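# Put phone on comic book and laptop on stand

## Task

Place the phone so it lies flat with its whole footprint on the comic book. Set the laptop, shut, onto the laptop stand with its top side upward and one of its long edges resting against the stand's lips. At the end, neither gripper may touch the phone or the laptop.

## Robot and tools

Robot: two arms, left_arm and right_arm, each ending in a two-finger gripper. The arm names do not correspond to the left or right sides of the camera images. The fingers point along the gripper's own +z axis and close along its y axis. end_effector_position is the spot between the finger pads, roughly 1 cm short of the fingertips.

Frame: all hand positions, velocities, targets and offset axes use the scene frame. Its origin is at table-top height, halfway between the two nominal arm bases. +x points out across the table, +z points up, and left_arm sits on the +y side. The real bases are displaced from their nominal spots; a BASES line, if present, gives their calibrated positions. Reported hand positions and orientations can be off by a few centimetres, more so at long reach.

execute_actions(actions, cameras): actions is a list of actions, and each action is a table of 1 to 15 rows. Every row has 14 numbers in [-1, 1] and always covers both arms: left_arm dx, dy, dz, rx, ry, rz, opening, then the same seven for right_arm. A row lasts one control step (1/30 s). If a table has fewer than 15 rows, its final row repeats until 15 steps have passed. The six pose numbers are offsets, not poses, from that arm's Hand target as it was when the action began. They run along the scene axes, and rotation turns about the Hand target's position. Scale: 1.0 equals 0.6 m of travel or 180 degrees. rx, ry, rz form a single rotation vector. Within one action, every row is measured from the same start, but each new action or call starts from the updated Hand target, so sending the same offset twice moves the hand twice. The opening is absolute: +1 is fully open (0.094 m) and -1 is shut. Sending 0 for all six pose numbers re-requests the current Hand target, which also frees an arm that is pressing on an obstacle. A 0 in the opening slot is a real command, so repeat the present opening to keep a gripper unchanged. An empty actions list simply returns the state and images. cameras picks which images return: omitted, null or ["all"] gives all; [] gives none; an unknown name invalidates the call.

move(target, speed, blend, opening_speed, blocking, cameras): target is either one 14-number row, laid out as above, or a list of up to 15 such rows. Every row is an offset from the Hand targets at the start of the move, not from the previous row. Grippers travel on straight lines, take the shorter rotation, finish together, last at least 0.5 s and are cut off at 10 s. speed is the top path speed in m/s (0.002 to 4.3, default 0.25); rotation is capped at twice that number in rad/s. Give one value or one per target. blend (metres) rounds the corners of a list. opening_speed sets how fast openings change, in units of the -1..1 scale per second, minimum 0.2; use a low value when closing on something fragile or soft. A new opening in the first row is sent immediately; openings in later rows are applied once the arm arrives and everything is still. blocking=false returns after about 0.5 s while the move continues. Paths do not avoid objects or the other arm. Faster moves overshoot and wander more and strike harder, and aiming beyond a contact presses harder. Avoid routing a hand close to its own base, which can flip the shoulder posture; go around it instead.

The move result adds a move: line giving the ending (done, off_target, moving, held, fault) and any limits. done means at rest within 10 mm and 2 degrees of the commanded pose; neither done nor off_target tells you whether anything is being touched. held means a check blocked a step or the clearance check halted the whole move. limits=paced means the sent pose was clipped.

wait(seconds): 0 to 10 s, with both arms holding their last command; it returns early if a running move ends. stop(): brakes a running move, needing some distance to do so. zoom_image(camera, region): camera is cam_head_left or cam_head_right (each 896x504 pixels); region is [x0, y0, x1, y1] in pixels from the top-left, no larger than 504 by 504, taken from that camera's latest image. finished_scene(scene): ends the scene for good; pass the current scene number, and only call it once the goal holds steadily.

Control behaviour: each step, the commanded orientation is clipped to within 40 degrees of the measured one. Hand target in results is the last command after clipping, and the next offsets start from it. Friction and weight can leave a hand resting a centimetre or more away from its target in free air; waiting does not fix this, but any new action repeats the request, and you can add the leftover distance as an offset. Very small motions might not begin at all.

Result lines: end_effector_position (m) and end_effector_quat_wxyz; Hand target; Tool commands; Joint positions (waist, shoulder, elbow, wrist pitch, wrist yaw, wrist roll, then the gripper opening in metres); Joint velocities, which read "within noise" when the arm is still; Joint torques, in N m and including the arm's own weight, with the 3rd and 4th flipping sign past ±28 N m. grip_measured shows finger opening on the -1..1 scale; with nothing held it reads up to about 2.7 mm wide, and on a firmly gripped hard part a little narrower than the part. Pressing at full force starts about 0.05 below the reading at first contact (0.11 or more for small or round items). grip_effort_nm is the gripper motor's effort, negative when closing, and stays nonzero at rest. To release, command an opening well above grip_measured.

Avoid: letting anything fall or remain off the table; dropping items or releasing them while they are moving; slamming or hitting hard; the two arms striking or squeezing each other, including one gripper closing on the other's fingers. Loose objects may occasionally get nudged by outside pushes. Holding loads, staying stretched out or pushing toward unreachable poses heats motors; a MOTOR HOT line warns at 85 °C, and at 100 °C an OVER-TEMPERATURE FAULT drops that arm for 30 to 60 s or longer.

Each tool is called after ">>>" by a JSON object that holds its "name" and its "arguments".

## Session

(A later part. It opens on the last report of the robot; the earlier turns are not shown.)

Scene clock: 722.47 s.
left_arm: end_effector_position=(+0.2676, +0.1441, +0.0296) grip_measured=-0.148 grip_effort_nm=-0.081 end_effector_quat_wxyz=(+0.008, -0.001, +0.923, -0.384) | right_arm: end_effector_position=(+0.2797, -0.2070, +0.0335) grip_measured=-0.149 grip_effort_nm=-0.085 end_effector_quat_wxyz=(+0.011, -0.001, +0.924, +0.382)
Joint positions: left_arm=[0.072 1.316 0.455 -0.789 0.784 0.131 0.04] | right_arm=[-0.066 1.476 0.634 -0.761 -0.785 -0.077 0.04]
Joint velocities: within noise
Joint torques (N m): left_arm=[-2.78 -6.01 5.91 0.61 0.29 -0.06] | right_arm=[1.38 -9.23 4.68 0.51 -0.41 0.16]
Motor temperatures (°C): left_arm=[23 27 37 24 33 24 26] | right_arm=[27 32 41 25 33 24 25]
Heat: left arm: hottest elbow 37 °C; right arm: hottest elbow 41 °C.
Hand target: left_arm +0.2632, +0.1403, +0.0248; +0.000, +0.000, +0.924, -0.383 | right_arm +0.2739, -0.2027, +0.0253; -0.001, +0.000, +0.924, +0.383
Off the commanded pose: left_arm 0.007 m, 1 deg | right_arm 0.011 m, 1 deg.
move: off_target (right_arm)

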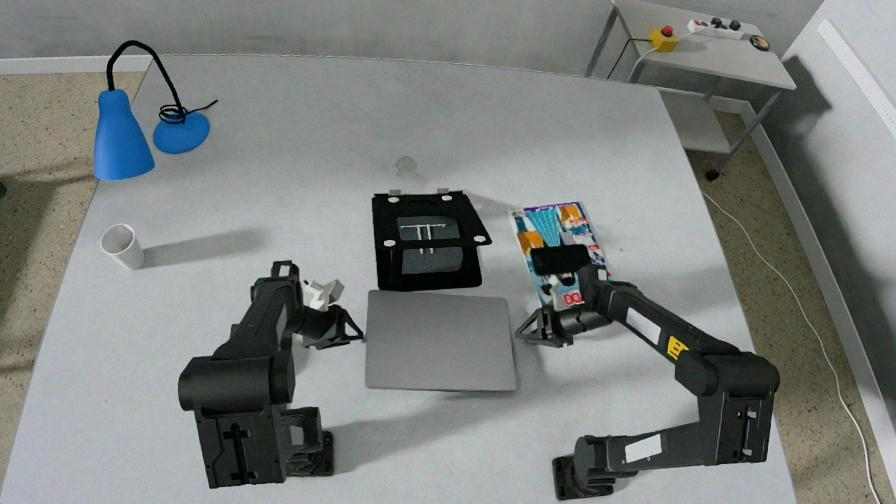

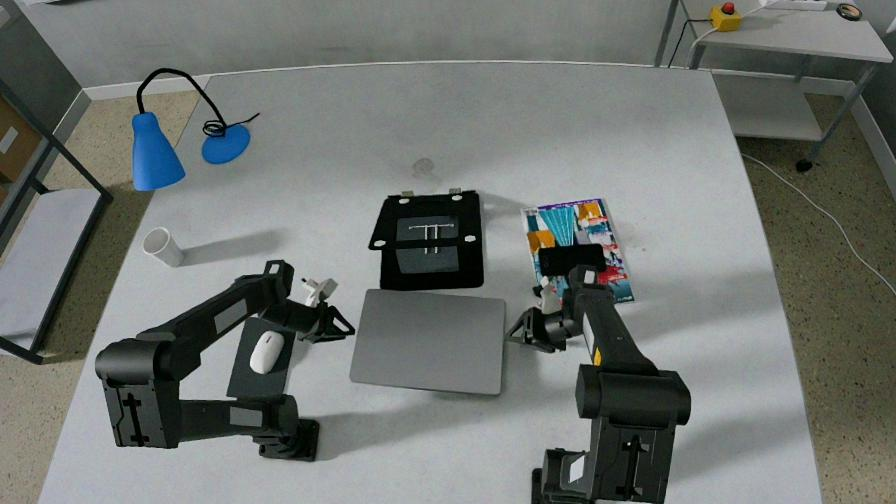

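>>> {"name": "move", "arguments": {"target": [[0,0,-0.02,0,0,0,-0.15,-0.01,0,-0.025,0,0,0,-0.15],[0,-0.06,-0.02,0,0,0,-0.15,-0.01,0.06,-0.025,0,0,0,-0.15]], "speed": [0.06,0.05]}}

>>> {"name": "zoom_image", "arguments": {"camera": "cam_head_left", "region": [310, 270, 410, 400]}}

>>> {"name": "zoom_image", "arguments": {"camera": "cam_head_left", "region": [480, 270, 580, 400]}}

>>> {"name": "zoom_image", "arguments": {"camera": "cam_head_right", "region": [300, 270, 400, 400]}}

>>> {"name": "zoom_image", "arguments": {"camera": "cam_head_right", "region": [470, 270, 570, 400]}}

Scene clock: 728.33 s.
left_arm: end_effector_position=(+0.2782, +0.1222, +0.0210) grip_measured=-0.150 grip_effort_nm=0.007 end_effector_quat_wxyz=(+0.020, -0.016, +0.925, -0.378) | right_arm: end_effector_position=(+0.2838, -0.1799, +0.0242) grip_measured=-0.149 grip_effort_nm=-0.046 end_effector_quat_wxyz=(+0.019, +0.014, +0.923, +0.384)
Joint positions: left_arm=[-0.029 1.319 0.429 -0.611 0.774 -0.064 0.04] | right_arm=[0.021 1.481 0.599 -0.598 -0.786 0.093 0.04]
Joint velocities: within noise
Joint torques (N m): left_arm=[-6.65 -7.06 4.79 1.43 0.8 -0.15] | right_arm=[3.31 -9 3.54 1.01 -0.3 0.06]
Motor temperatures (°C): left_arm=[23 27 37 24 33 24 26] | right_arm=[27 32 40 25 33 24 25]
Heat: left arm: hottest elbow 37 °C; right arm: hottest elbow 40 °C.
Hand target: left_arm +0.2632, +0.1042, +0.0129; +0.000, +0.001, +0.924, -0.383 | right_arm +0.2679, -0.1668, +0.0103; -0.001, +0.000, +0.924, +0.383
Off the commanded pose: left_arm 0.025 m, 3 deg | right_arm 0.025 m, 3 deg.
move: off_target (left_arm, right_arm)

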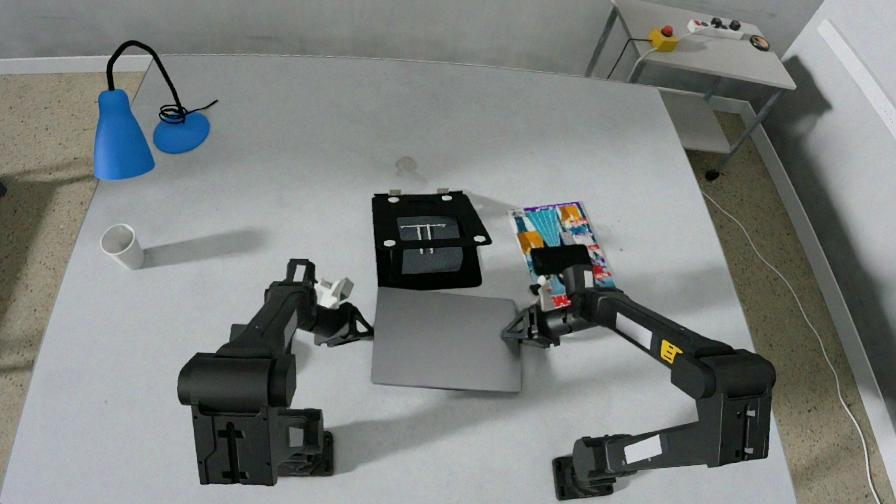

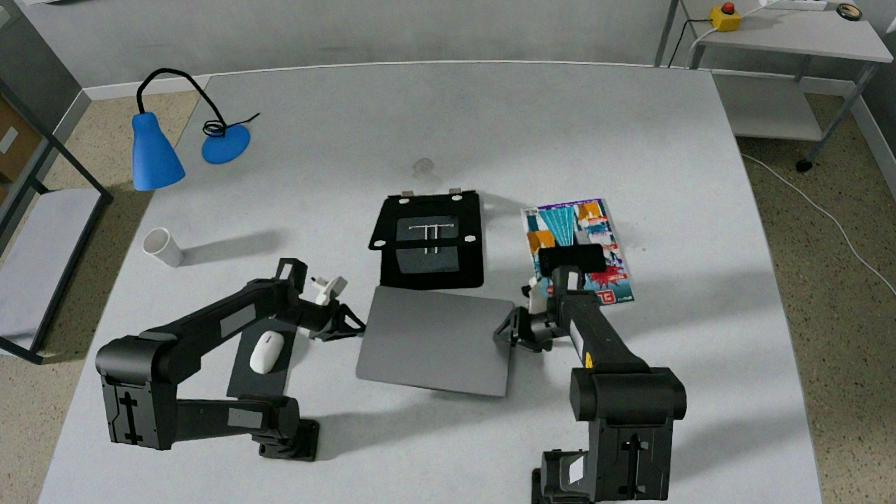

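Scaled by 3.877.

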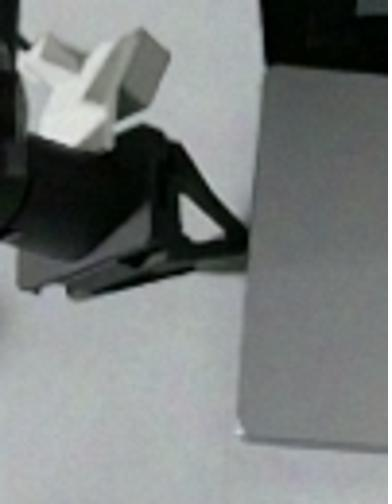

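Scaled by 3.877.

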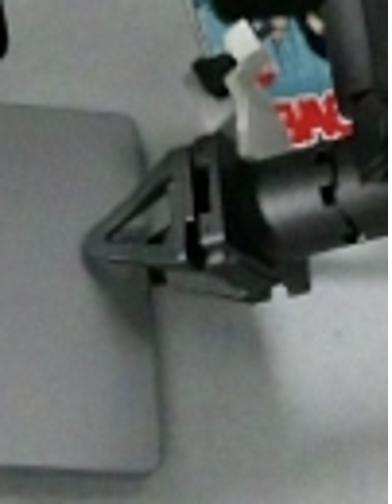

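Scaled by 3.877.

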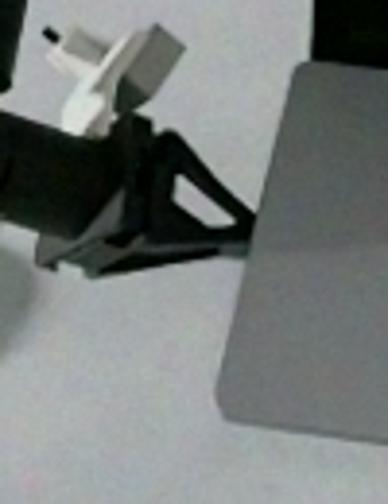

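Scaled by 3.877.

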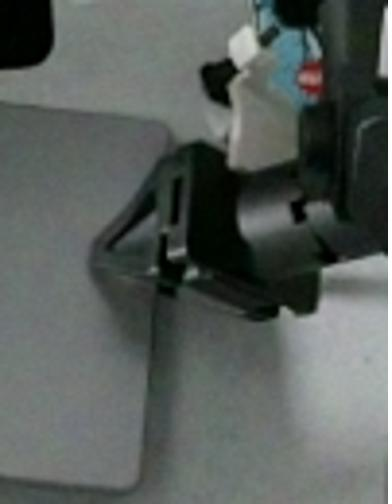

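>>> {"name": "move", "arguments": {"target": [[0,0.03,0.0,0,0,0,0.1,0,-0.0,0.01,0,0,0,-0.15],[0,0.02,0.03,0,0,0,0.1,0,0,0.01,0,0,0,-0.15],[0,-0.05,0.03,0,0,0,0.1,0,0,0.01,0,0,0,-0.15]], "speed": [0.06,0.05,0.05]}}

>>> {"name": "zoom_image", "arguments": {"camera": "cam_head_left", "region": [310, 270, 410, 400]}}

>>> {"name": "zoom_image", "arguments": {"camera": "cam_head_left", "region": [480, 270, 580, 400]}}

>>> {"name": "zoom_image", "arguments": {"camera": "cam_head_right", "region": [300, 270, 400, 400]}}

>>> {"name": "zoom_image", "arguments": {"camera": "cam_head_right", "region": [470, 270, 570, 400]}}

Scene clock: 742.50 s.
left_arm: end_effector_position=(+0.2776, +0.1134, +0.0268) grip_measured=+0.097 grip_effort_nm=0.164 end_effector_quat_wxyz=(+0.017, -0.050, +0.933, -0.355) | right_arm: end_effector_position=(+0.2874, -0.1878, +0.0243) grip_measured=-0.149 grip_effort_nm=-0.051 end_effector_quat_wxyz=(+0.029, +0.019, +0.930, +0.366)
Joint positions: left_arm=[-0.093 1.256 0.42 -0.59 0.715 -0.225 0.052] | right_arm=[0.012 1.465 0.599 -0.598 -0.746 0.101 0.04]
Joint velocities: within noise
Joint torques (N m): left_arm=[-10.29 -7.06 6.46 1.59 2.55 -0.08] | right_arm=[3.9 -8.88 4.03 0.25 -1.63 0.04]
Motor temperatures (°C): left_arm=[23 27 35 24 33 24 26] | right_arm=[27 32 38 25 32 24 25]
Heat: left arm: hottest elbow 35 °C; right arm: hottest elbow 38 °C.
Hand target: left_arm +0.2631, +0.0743, +0.0308; +0.000, +0.001, +0.924, -0.383 | right_arm +0.2680, -0.1668, +0.0164; -0.001, +0.000, +0.924, +0.383
Off the commanded pose: left_arm 0.042 m, 7 deg | right_arm 0.030 m, 4 deg.
move: off_target (left_arm, right_arm)

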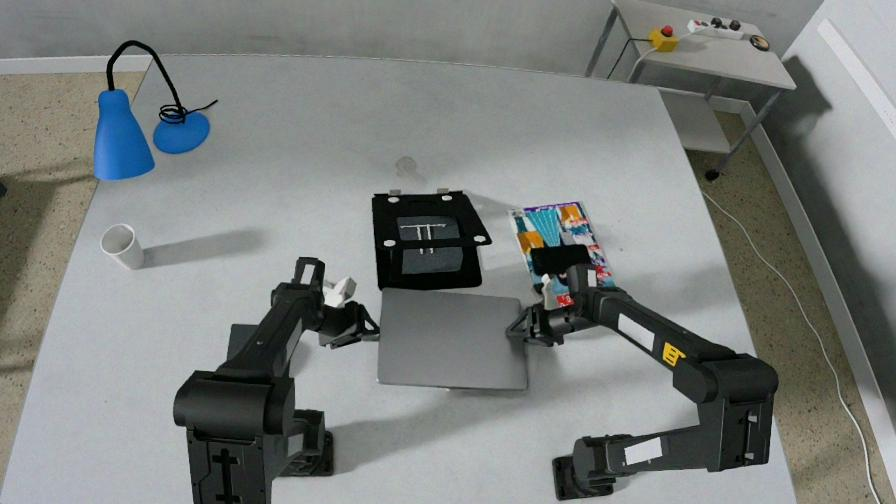

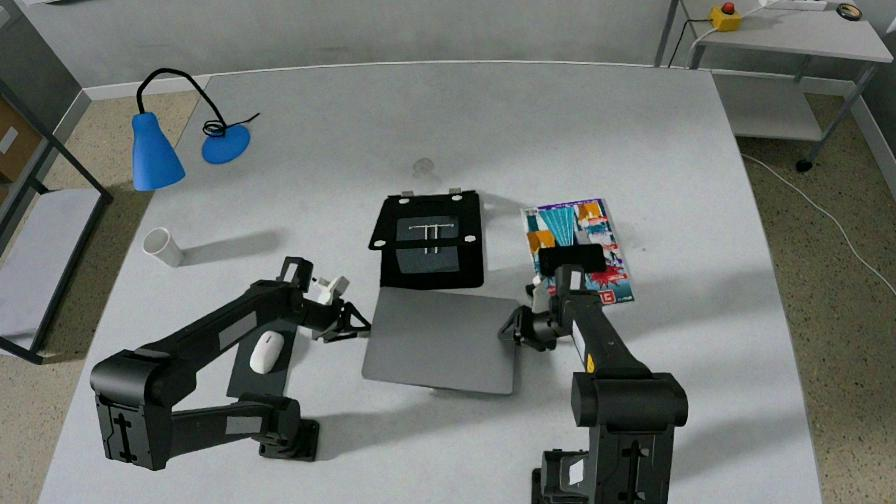

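Scaled by 3.877.

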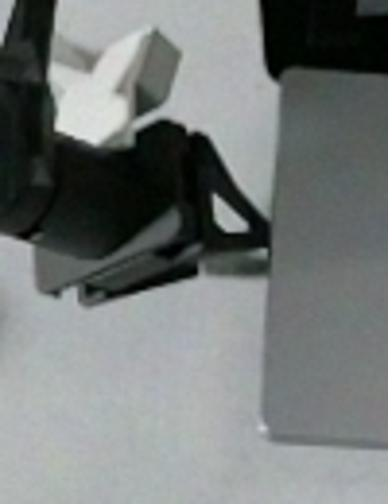

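Scaled by 3.877.

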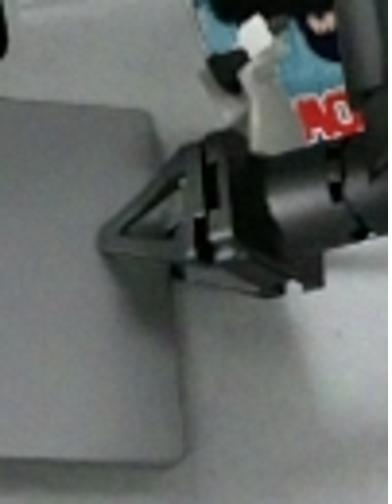

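Scaled by 3.877.

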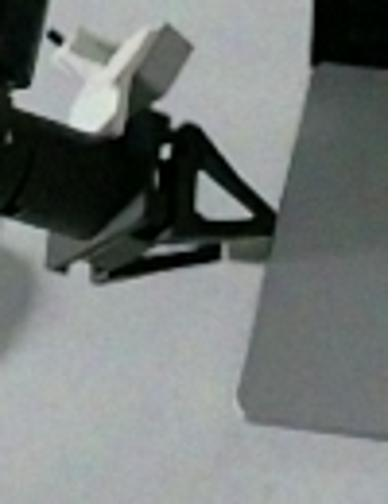

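Scaled by 3.877.

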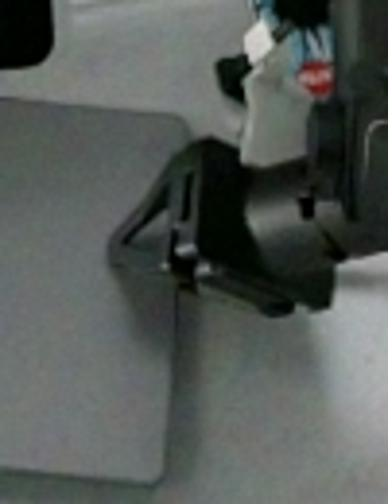

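>>> {"name": "zoom_image", "arguments": {"camera": "cam_head_left", "region": [340, 300, 400, 350]}}

>>> {"name": "zoom_image", "arguments": {"camera": "cam_head_right", "region": [330, 300, 390, 350]}}

>>> {"name": "zoom_image", "arguments": {"camera": "cam_head_right", "region": [490, 300, 550, 350]}}

>>> {"name": "zoom_image", "arguments": {"camera": "cam_head_left", "region": [500, 300, 560, 350]}}

Scaled by 8.400.

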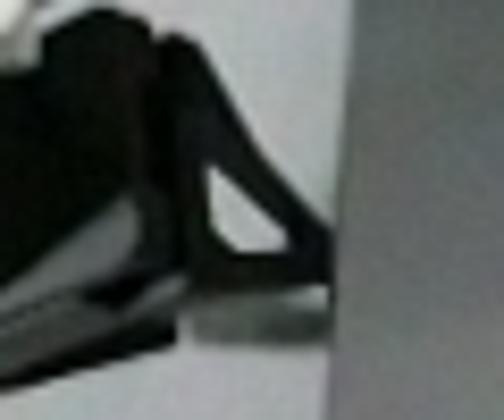

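Scaled by 8.400.

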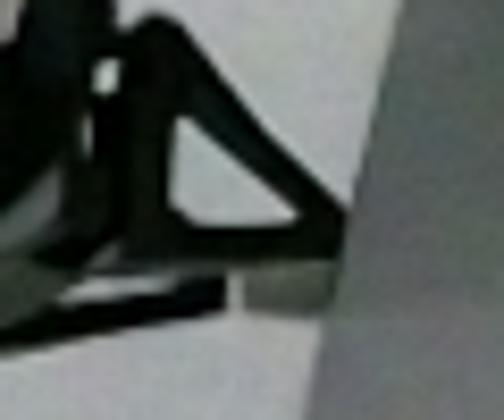

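Scaled by 8.400.

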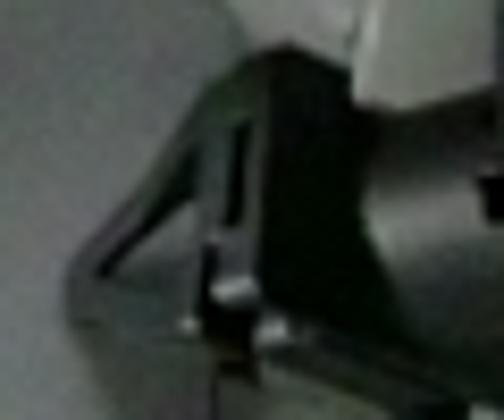

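Scaled by 8.400.

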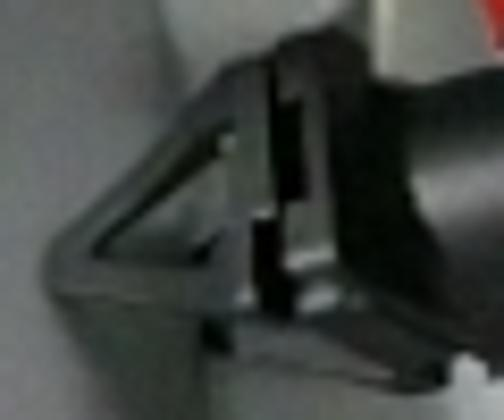

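>>> {"name": "move", "arguments": {"target": [[0,0.06,0.0,0,0,0,0.1,0,-0.0,0.05,0,0,0,-0.15],[0,0.06,0.07,0,0,0,-0.15,0,0,0.05,0,0,0,-0.15],[0,-0.02,0.07,0,0,0,-0.15,0,0,0.05,0,0,0,-0.15]], "speed": [0.06,0.06,0.08]}}

>>> {"name": "zoom_image", "arguments": {"camera": "cam_head_left", "region": [340, 290, 400, 350]}}

>>> {"name": "zoom_image", "arguments": {"camera": "cam_head_right", "region": [340, 290, 400, 350]}}

Scene clock: 773.40 s.
left_arm: end_effector_position=(+0.2459, +0.0703, +0.0589) grip_measured=-0.148 grip_effort_nm=-0.085 end_effector_quat_wxyz=(-0.023, -0.013, +0.925, -0.378) | right_arm: end_effector_position=(+0.2675, -0.1762, +0.0335) grip_measured=-0.149 grip_effort_nm=-0.061 end_effector_quat_wxyz=(-0.007, +0.014, +0.928, +0.372)
Joint positions: left_arm=[-0.258 1.134 0.427 -0.685 0.76 -0.329 0.04] | right_arm=[0.044 1.435 0.599 -0.691 -0.762 0.097 0.04]
Joint velocities: within noise
Joint torques (N m): left_arm=[-2.14 -7.06 11.71 1.31 0.31 -0.02] | right_arm=[1.96 -12.69 6.05 -0.14 -1.12 0.13]
Motor temperatures (°C): left_arm=[23 27 35 24 41 24 26] | right_arm=[27 32 36 25 35 24 25]
Heat: left arm: hottest wrist yaw 41 °C; right arm: hottest elbow 36 °C.
Hand target: left_arm +0.2631, +0.0622, +0.0728; +0.000, +0.001, +0.924, -0.383 | right_arm +0.2680, -0.1667, +0.0464; +0.000, +0.000, +0.924, +0.383
Off the commanded pose: left_arm 0.024 m, 3 deg | right_arm 0.016 m, 2 deg.
move: off_target (left_arm, right_arm); target 2's new opening was sent with left_arm's hand 0.030 m and 4 deg from that target

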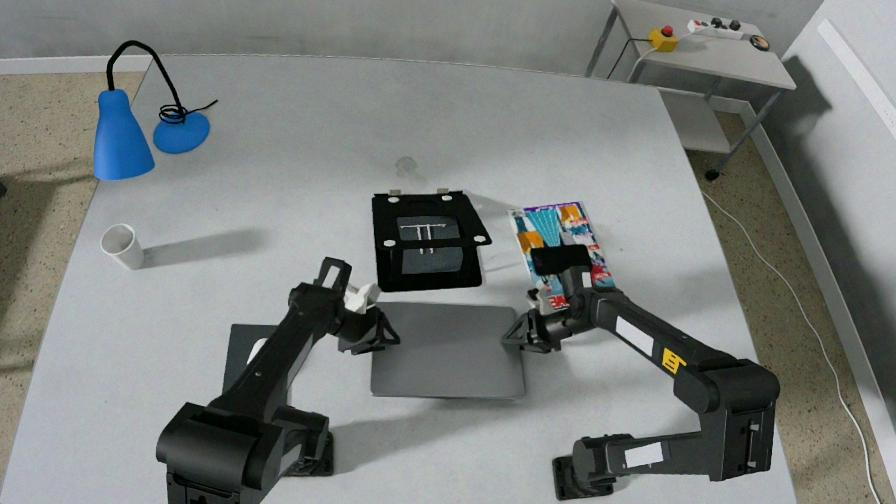

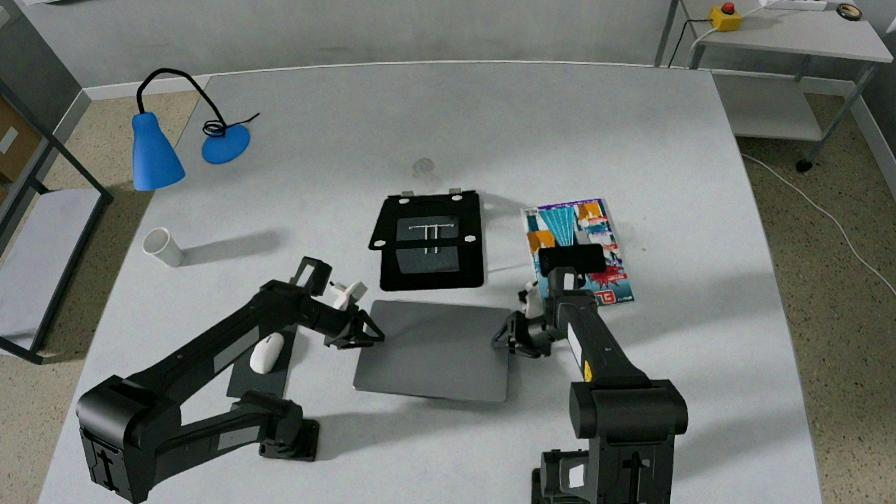

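Scaled by 8.400.

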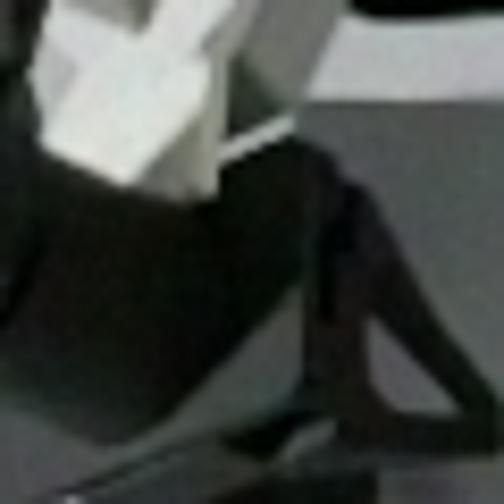

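Scaled by 8.400.

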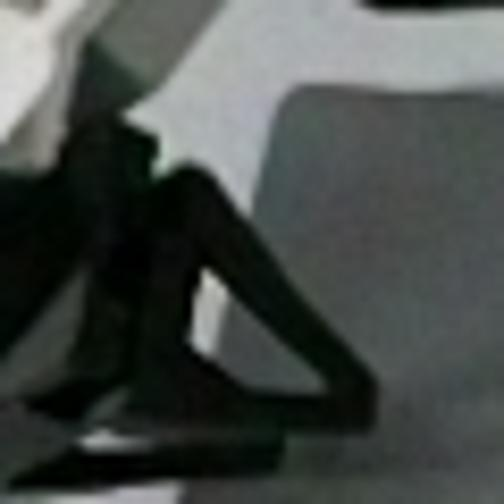

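>>> {"name": "move", "arguments": {"target": [[0,0.0,-0.03,0,0,0,-0.15,0,-0.0,0.0,0,0,0,-0.15]], "speed": [0.04], "cameras": []}}

>>> {"name": "move", "arguments": {"target": [[0,0.0,-0.02,0,0,0,-0.15,0,-0.0,-0.02,0,0,0,-0.15]], "speed": [0.04], "cameras": []}}

>>> {"name": "move", "arguments": {"target": [[0,0.0,-0.02,0,0,0,-0.15,0,-0.0,-0.02,0,0,0,-0.15]], "speed": [0.04]}}

>>> {"name": "zoom_image", "arguments": {"camera": "cam_head_left", "region": [340, 290, 400, 350]}}

>>> {"name": "zoom_image", "arguments": {"camera": "cam_head_right", "region": [340, 290, 400, 350]}}

Scene clock: 779.87 s.
left_arm: end_effector_position=(+0.2587, +0.0670, +0.0552) grip_measured=-0.148 grip_effort_nm=-0.066 end_effector_quat_wxyz=(-0.001, -0.005, +0.923, -0.384) | right_arm: end_effector_position=(+0.2675, -0.1763, +0.0335) grip_measured=-0.149 grip_effort_nm=-0.056 end_effector_quat_wxyz=(-0.007, +0.014, +0.928, +0.372)
Joint positions: left_arm=[-0.259 1.165 0.427 -0.605 0.762 -0.333 0.04] | right_arm=[0.044 1.435 0.599 -0.691 -0.762 0.097 0.04]
Joint velocities: within noise
Joint torques (N m): left_arm=[-1.96 -5.13 9.32 1.26 0.21 -0.02] | right_arm=[2.02 -12.63 6.16 -0.16 -1.13 0.13]
Motor temperatures (°C): left_arm=[23 27 36 24 38 24 26] | right_arm=[27 32 36 25 34 24 25]
Heat: left arm: hottest wrist yaw 38 °C; right arm: hottest elbow 36 °C.
Hand target: left_arm +0.2631, +0.0623, +0.0547; +0.000, +0.001, +0.924, -0.383 | right_arm +0.2680, -0.1667, +0.0464; +0.000, +0.000, +0.924, +0.383
Off the commanded pose: left_arm 0.006 m, 1 deg | right_arm 0.016 m, 2 deg.
move: off_target (right_arm)
No camera images: "cameras" was empty.

Scene clock: 780.80 s.
left_arm: end_effector_position=(+0.2657, +0.0642, +0.0528) grip_measured=-0.149 grip_effort_nm=-0.051 end_effector_quat_wxyz=(+0.009, -0.001, +0.921, -0.391) | right_arm: end_effector_position=(+0.2689, -0.1763, +0.0327) grip_measured=-0.149 grip_effort_nm=-0.056 end_effector_quat_wxyz=(-0.002, +0.012, +0.928, +0.372)
Joint positions: left_arm=[-0.259 1.188 0.427 -0.556 0.77 -0.335 0.04] | right_arm=[0.044 1.435 0.596 -0.677 -0.761 0.097 0.04]
Joint velocities: within noise
Joint torques (N m): left_arm=[-2.55 -3.9 7.61 1.39 -0.13 0] | right_arm=[1.9 -10.17 5.45 0.81 -1.16 0.13]
Motor temperatures (°C): left_arm=[23 27 36 24 38 24 26] | right_arm=[27 32 36 25 34 24 25]
Heat: left arm: hottest wrist yaw 38 °C; right arm: hottest elbow 36 °C.
Hand target: left_arm +0.2631, +0.0623, +0.0427; +0.000, +0.001, +0.924, -0.383 | right_arm +0.2679, -0.1667, +0.0345; -0.001, +0.000, +0.924, +0.383
Off the commanded pose: left_arm 0.011 m, 1 deg | right_arm 0.010 m, 2 deg.
move: off_target (left_arm)
No camera images: "cameras" was empty.

Scene clock: 781.77 s.
left_arm: end_effector_position=(+0.2721, +0.0613, +0.0511) grip_measured=-0.149 grip_effort_nm=-0.022 end_effector_quat_wxyz=(+0.018, +0.005, +0.917, -0.398) | right_arm: end_effector_position=(+0.2720, -0.1739, +0.0280) grip_measured=-0.149 grip_effort_nm=-0.051 end_effector_quat_wxyz=(+0.007, +0.007, +0.926, +0.379)
Joint positions: left_arm=[-0.259 1.21 0.427 -0.509 0.782 -0.335 0.04] | right_arm=[0.047 1.452 0.589 -0.633 -0.774 0.097 0.04]
Joint velocities: within noise
Joint torques (N m): left_arm=[-2.14 -3.08 5.97 1.32 -0.55 0.11] | right_arm=[1.85 -9 5 0.91 -0.72 0.13]
Motor temperatures (°C): left_arm=[23 27 36 24 38 24 26] | right_arm=[27 32 36 25 34 24 25]
Heat: left arm: hottest wrist yaw 38 °C; right arm: hottest elbow 36 °C.
Hand target: left_arm +0.2631, +0.0622, +0.0308; +0.000, +0.001, +0.924, -0.383 | right_arm +0.2679, -0.1667, +0.0224; -0.001, +0.000, +0.924, +0.383
Off the commanded pose: left_arm 0.022 m, 3 deg | right_arm 0.010 m, 1 deg.
move: off_target (left_arm)

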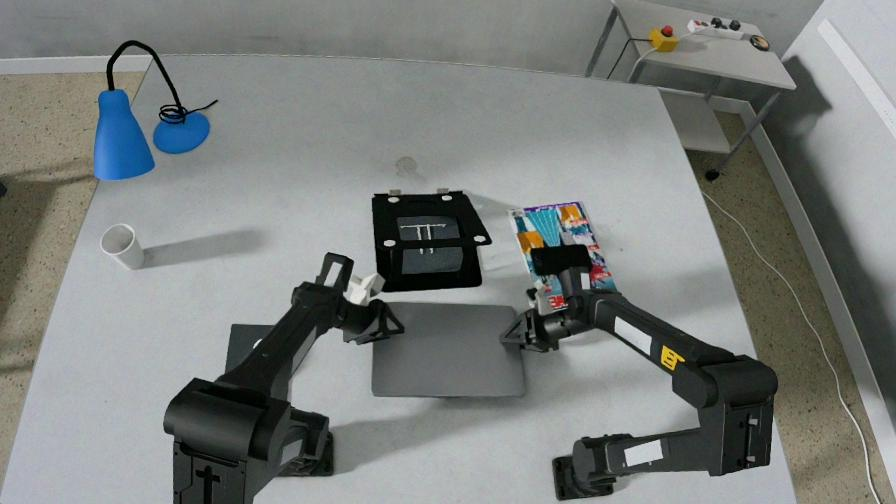

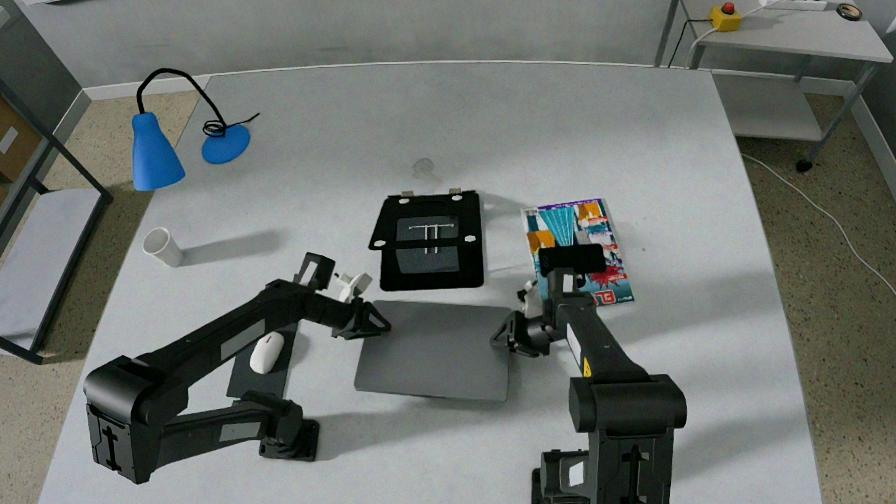

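Scaled by 8.400.

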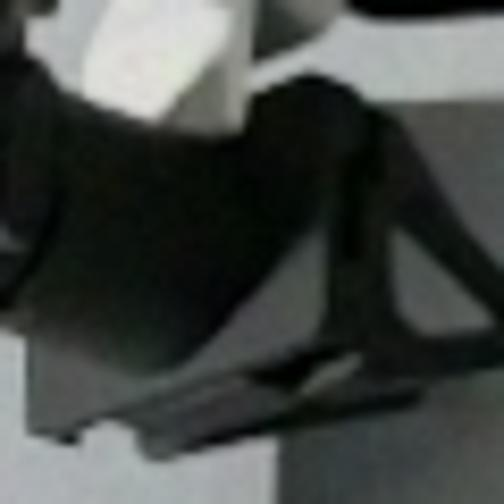

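Scaled by 8.400.

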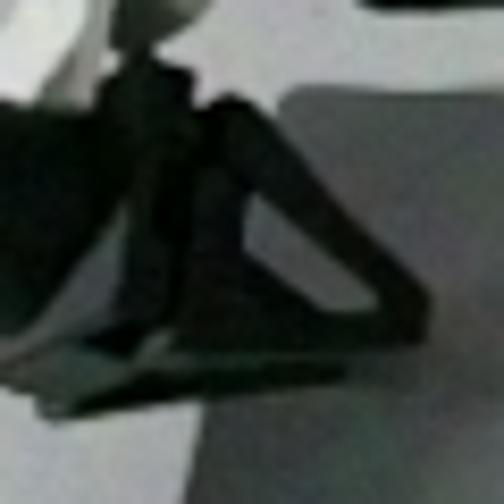

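>>> {"name": "move", "arguments": {"target": [[0,0.0,0.09,0,0,0,-0.15,0,0.0,0.09,0,0,0,-0.15],[-0.01,0.13,0.09,0,0,0,0.49,-0.01,-0.07,0.09,0,0,0,0.49],[-0.01,0.13,-0.01,0,0,0,0.49,-0.01,-0.07,0.0,0,0,0,0.49]], "speed": [0.08,0.1,0.1]}}

>>> {"name": "zoom_image", "arguments": {"camera": "cam_head_left", "region": [310, 270, 410, 400]}}

>>> {"name": "zoom_image", "arguments": {"camera": "cam_head_left", "region": [480, 270, 580, 400]}}

>>> {"name": "zoom_image", "arguments": {"camera": "cam_head_right", "region": [300, 270, 400, 400]}}

>>> {"name": "zoom_image", "arguments": {"camera": "cam_head_right", "region": [470, 270, 570, 400]}}

Scene clock: 795.43 s.
left_arm: end_effector_position=(+0.2589, +0.1379, +0.0316) grip_measured=+0.488 grip_effort_nm=0.129 end_effector_quat_wxyz=(+0.001, +0.005, +0.923, -0.384) | right_arm: end_effector_position=(+0.2639, -0.2053, +0.0349) grip_measured=+0.489 grip_effort_nm=0.066 end_effector_quat_wxyz=(+0.005, -0.005, +0.922, +0.386)
Joint positions: left_arm=[0.048 1.292 0.443 -0.801 0.785 0.121 0.07] | right_arm=[-0.067 1.447 0.603 -0.781 -0.791 -0.095 0.07]
Joint velocities: within noise
Joint torques (N m): left_arm=[-0.85 -5.71 5.61 1.02 0.34 0.05] | right_arm=[-0.21 -7.41 4.77 0.95 -0.12 0.06]
Motor temperatures (°C): left_arm=[23 27 35 24 35 24 26] | right_arm=[27 32 36 25 33 24 25]
Heat: left arm: hottest elbow 35 °C; right arm: hottest elbow 36 °C.
Hand target: left_arm +0.2572, +0.1402, +0.0248; +0.000, +0.001, +0.924, -0.383 | right_arm +0.2619, -0.2088, +0.0223; -0.001, +0.000, +0.924, +0.383
Off the commanded pose: left_arm 0.007 m, 1 deg | right_arm 0.013 m, 1 deg.
move: off_target (right_arm); target 2's new opening was sent with left_arm's hand 0.029 m and 3 deg from that target

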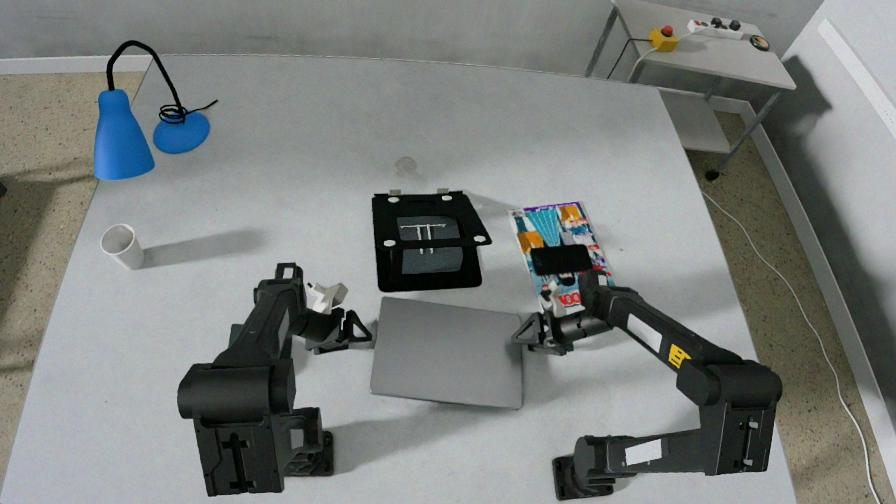

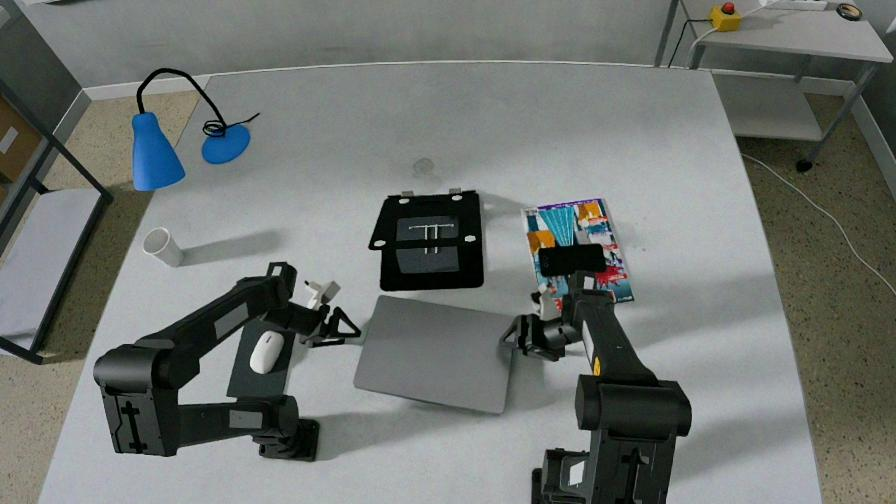

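Scaled by 3.877.

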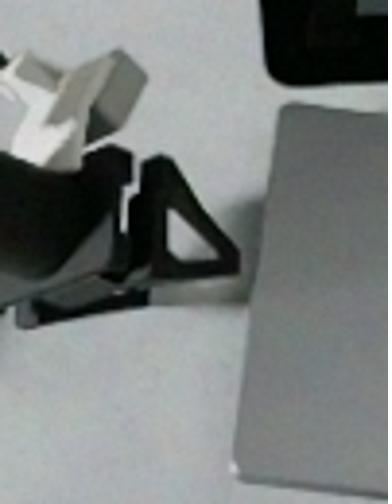

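Scaled by 3.877.

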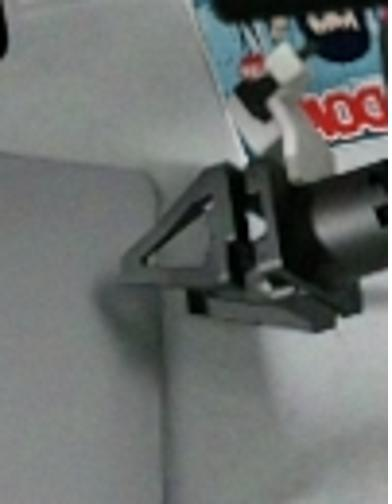

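Scaled by 3.877.

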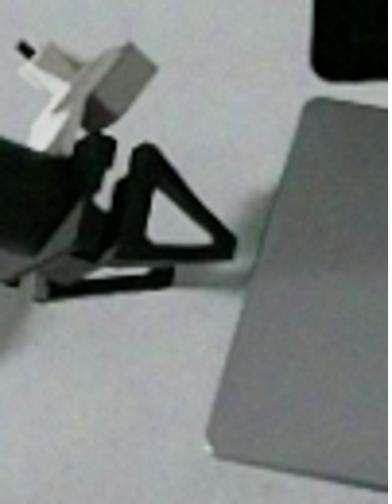

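Scaled by 3.877.

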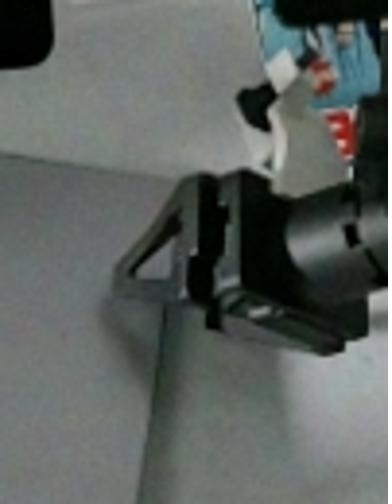

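>>> {"name": "move", "arguments": {"target": [[0,-0.1,-0.005,0,0,0,0.49,0,0.06,-0.005,0,0,0,0.49]], "speed": [0.05]}}

>>> {"name": "zoom_image", "arguments": {"camera": "cam_head_left", "region": [310, 270, 410, 400]}}

>>> {"name": "zoom_image", "arguments": {"camera": "cam_head_left", "region": [480, 270, 580, 400]}}

>>> {"name": "zoom_image", "arguments": {"camera": "cam_head_right", "region": [300, 270, 400, 400]}}

>>> {"name": "zoom_image", "arguments": {"camera": "cam_head_right", "region": [470, 270, 570, 400]}}

Scene clock: 805.07 s.
left_arm: end_effector_position=(+0.2704, +0.0833, +0.0321) grip_measured=+0.488 grip_effort_nm=0.134 end_effector_quat_wxyz=(+0.013, -0.003, +0.921, -0.389) | right_arm: end_effector_position=(+0.2788, -0.1796, +0.0349) grip_measured=+0.489 grip_effort_nm=0.066 end_effector_quat_wxyz=(+0.020, +0.004, +0.922, +0.387)
Joint positions: left_arm=[-0.179 1.266 0.413 -0.529 0.783 -0.235 0.07] | right_arm=[0.02 1.445 0.599 -0.644 -0.793 0.067 0.07]
Joint velocities: within noise
Joint torques (N m): left_arm=[-3.49 -6.59 4.97 1.18 -0.08 0.02] | right_arm=[2.26 -8.76 3.33 0.9 -0.11 0.14]
Motor temperatures (°C): left_arm=[23 27 35 24 34 24 26] | right_arm=[27 32 35 25 32 24 25]
Heat: left arm: hottest elbow 35 °C; right arm: hottest elbow 35 °C.
Hand target: left_arm +0.2571, +0.0802, +0.0217; +0.000, +0.001, +0.924, -0.383 | right_arm +0.2619, -0.1727, +0.0194; -0.001, +0.000, +0.924, +0.383
Off the commanded pose: left_arm 0.017 m, 2 deg | right_arm 0.024 m, 2 deg.
move: off_target (left_arm, right_arm)

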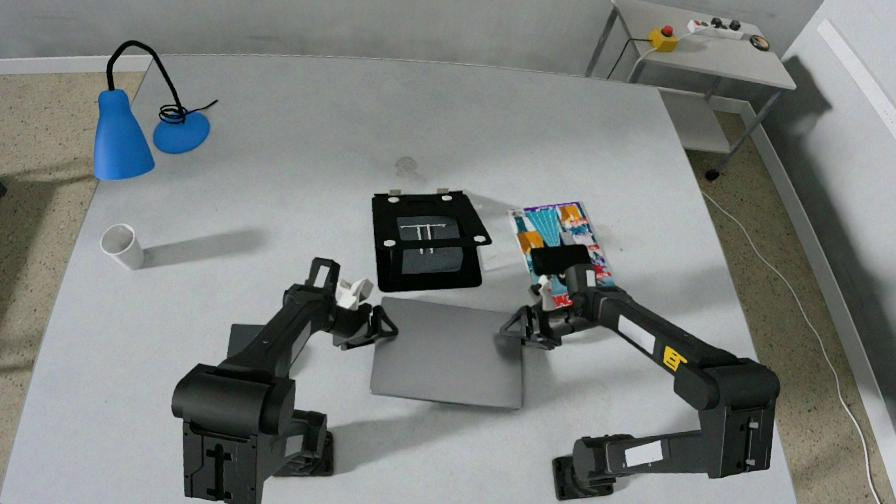

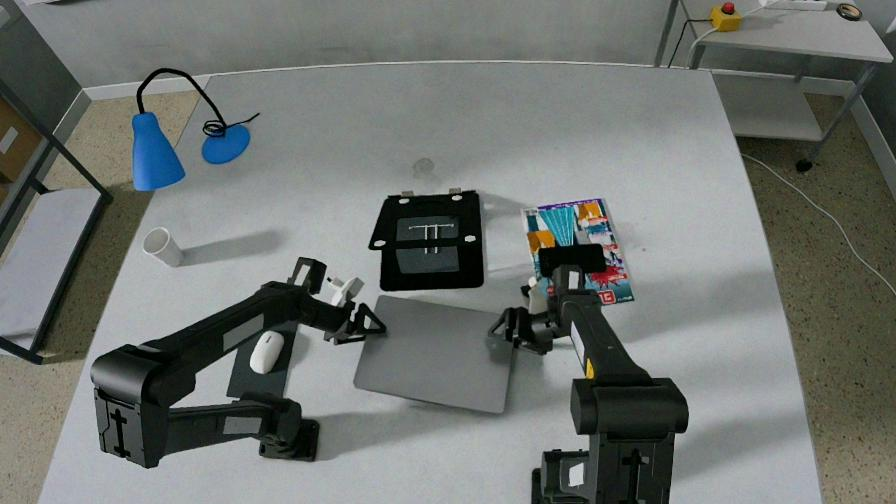

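Scaled by 3.877.

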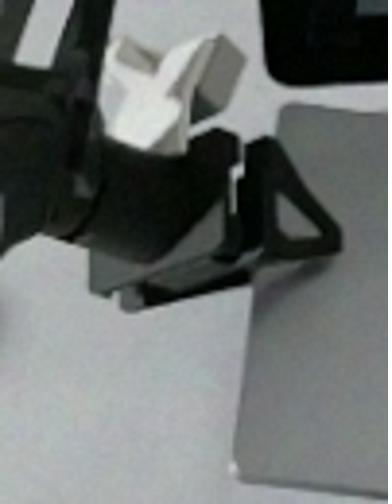

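Scaled by 3.877.

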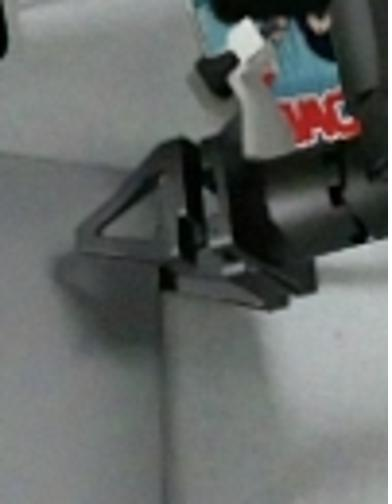

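Scaled by 3.877.

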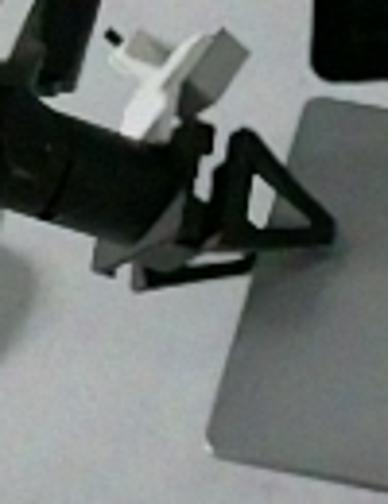

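Scaled by 3.877.

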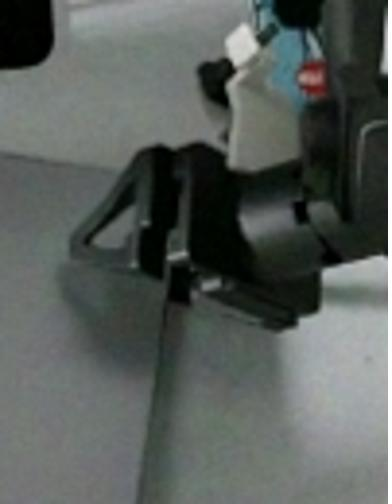

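>>> {"name": "move", "arguments": {"target": [[0,-0.06,-0.005,0,0,0,0.49,0,0.06,-0.008,0,0,0,0.49]], "speed": [0.04]}}

>>> {"name": "zoom_image", "arguments": {"camera": "cam_head_left", "region": [310, 270, 410, 400]}}

>>> {"name": "zoom_image", "arguments": {"camera": "cam_head_left", "region": [480, 270, 580, 400]}}

>>> {"name": "zoom_image", "arguments": {"camera": "cam_head_right", "region": [300, 270, 400, 400]}}

>>> {"name": "zoom_image", "arguments": {"camera": "cam_head_right", "region": [470, 270, 570, 400]}}

Scene clock: 810.87 s.
left_arm: end_effector_position=(+0.2733, +0.0617, +0.0322) grip_measured=+0.488 grip_effort_nm=0.125 end_effector_quat_wxyz=(+0.019, -0.022, +0.924, -0.382) | right_arm: end_effector_position=(+0.2845, -0.1648, +0.0343) grip_measured=+0.489 grip_effort_nm=0.046 end_effector_quat_wxyz=(+0.031, +0.031, +0.927, +0.373)
Joint positions: left_arm=[-0.278 1.249 0.4 -0.414 0.733 -0.417 0.07] | right_arm=[0.083 1.419 0.578 -0.536 -0.748 0.231 0.07]
Joint velocities: within noise
Joint torques (N m): left_arm=[-6.36 -4.42 5.75 2.54 0.56 -0.08] | right_arm=[5.71 -6.71 3.64 1.68 -1.18 0.02]
Motor temperatures (°C): left_arm=[23 27 34 24 34 24 26] | right_arm=[27 32 35 25 31 24 25]
Heat: left arm: hottest elbow 34 °C; right arm: hottest elbow 35 °C.
Hand target: left_arm +0.2572, +0.0442, +0.0188; +0.000, +0.001, +0.924, -0.383 | right_arm +0.2618, -0.1368, +0.0145; -0.001, +0.000, +0.924, +0.383
Off the commanded pose: left_arm 0.027 m, 3 deg | right_arm 0.041 m, 5 deg.
move: off_target (left_arm, right_arm)

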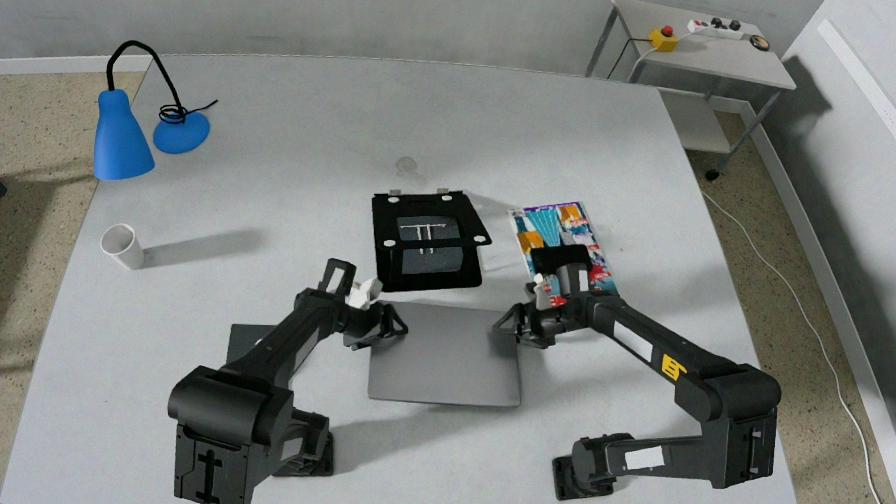

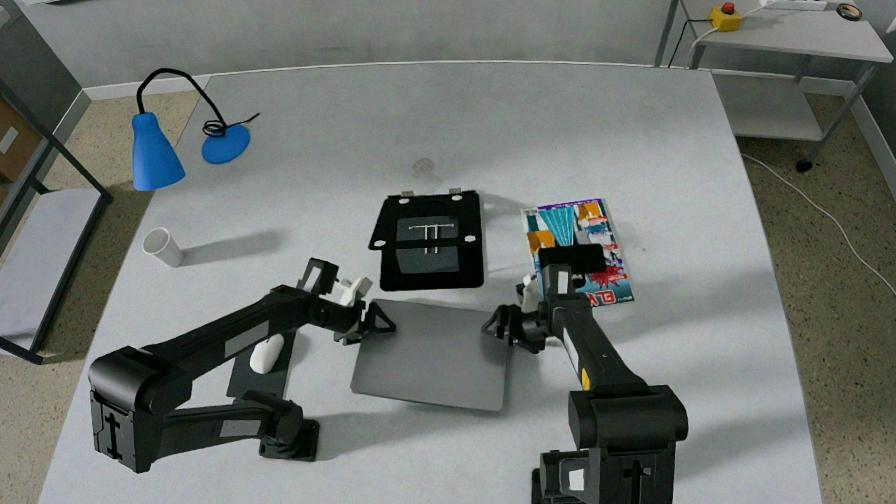

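Scaled by 3.877.

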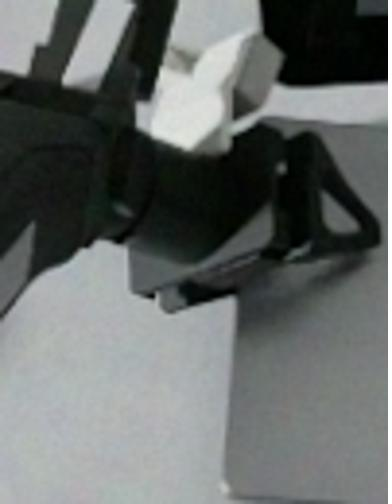

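Scaled by 3.877.

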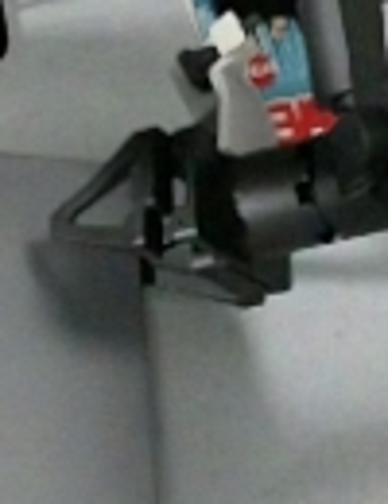

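Scaled by 3.877.

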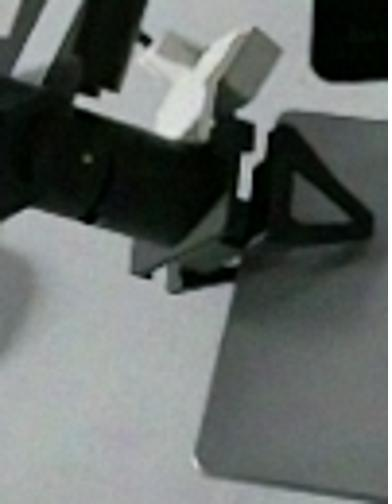

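Scaled by 3.877.

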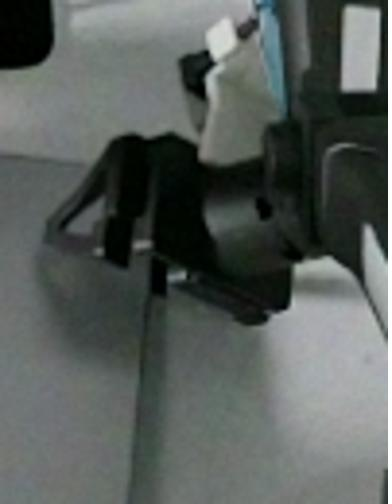

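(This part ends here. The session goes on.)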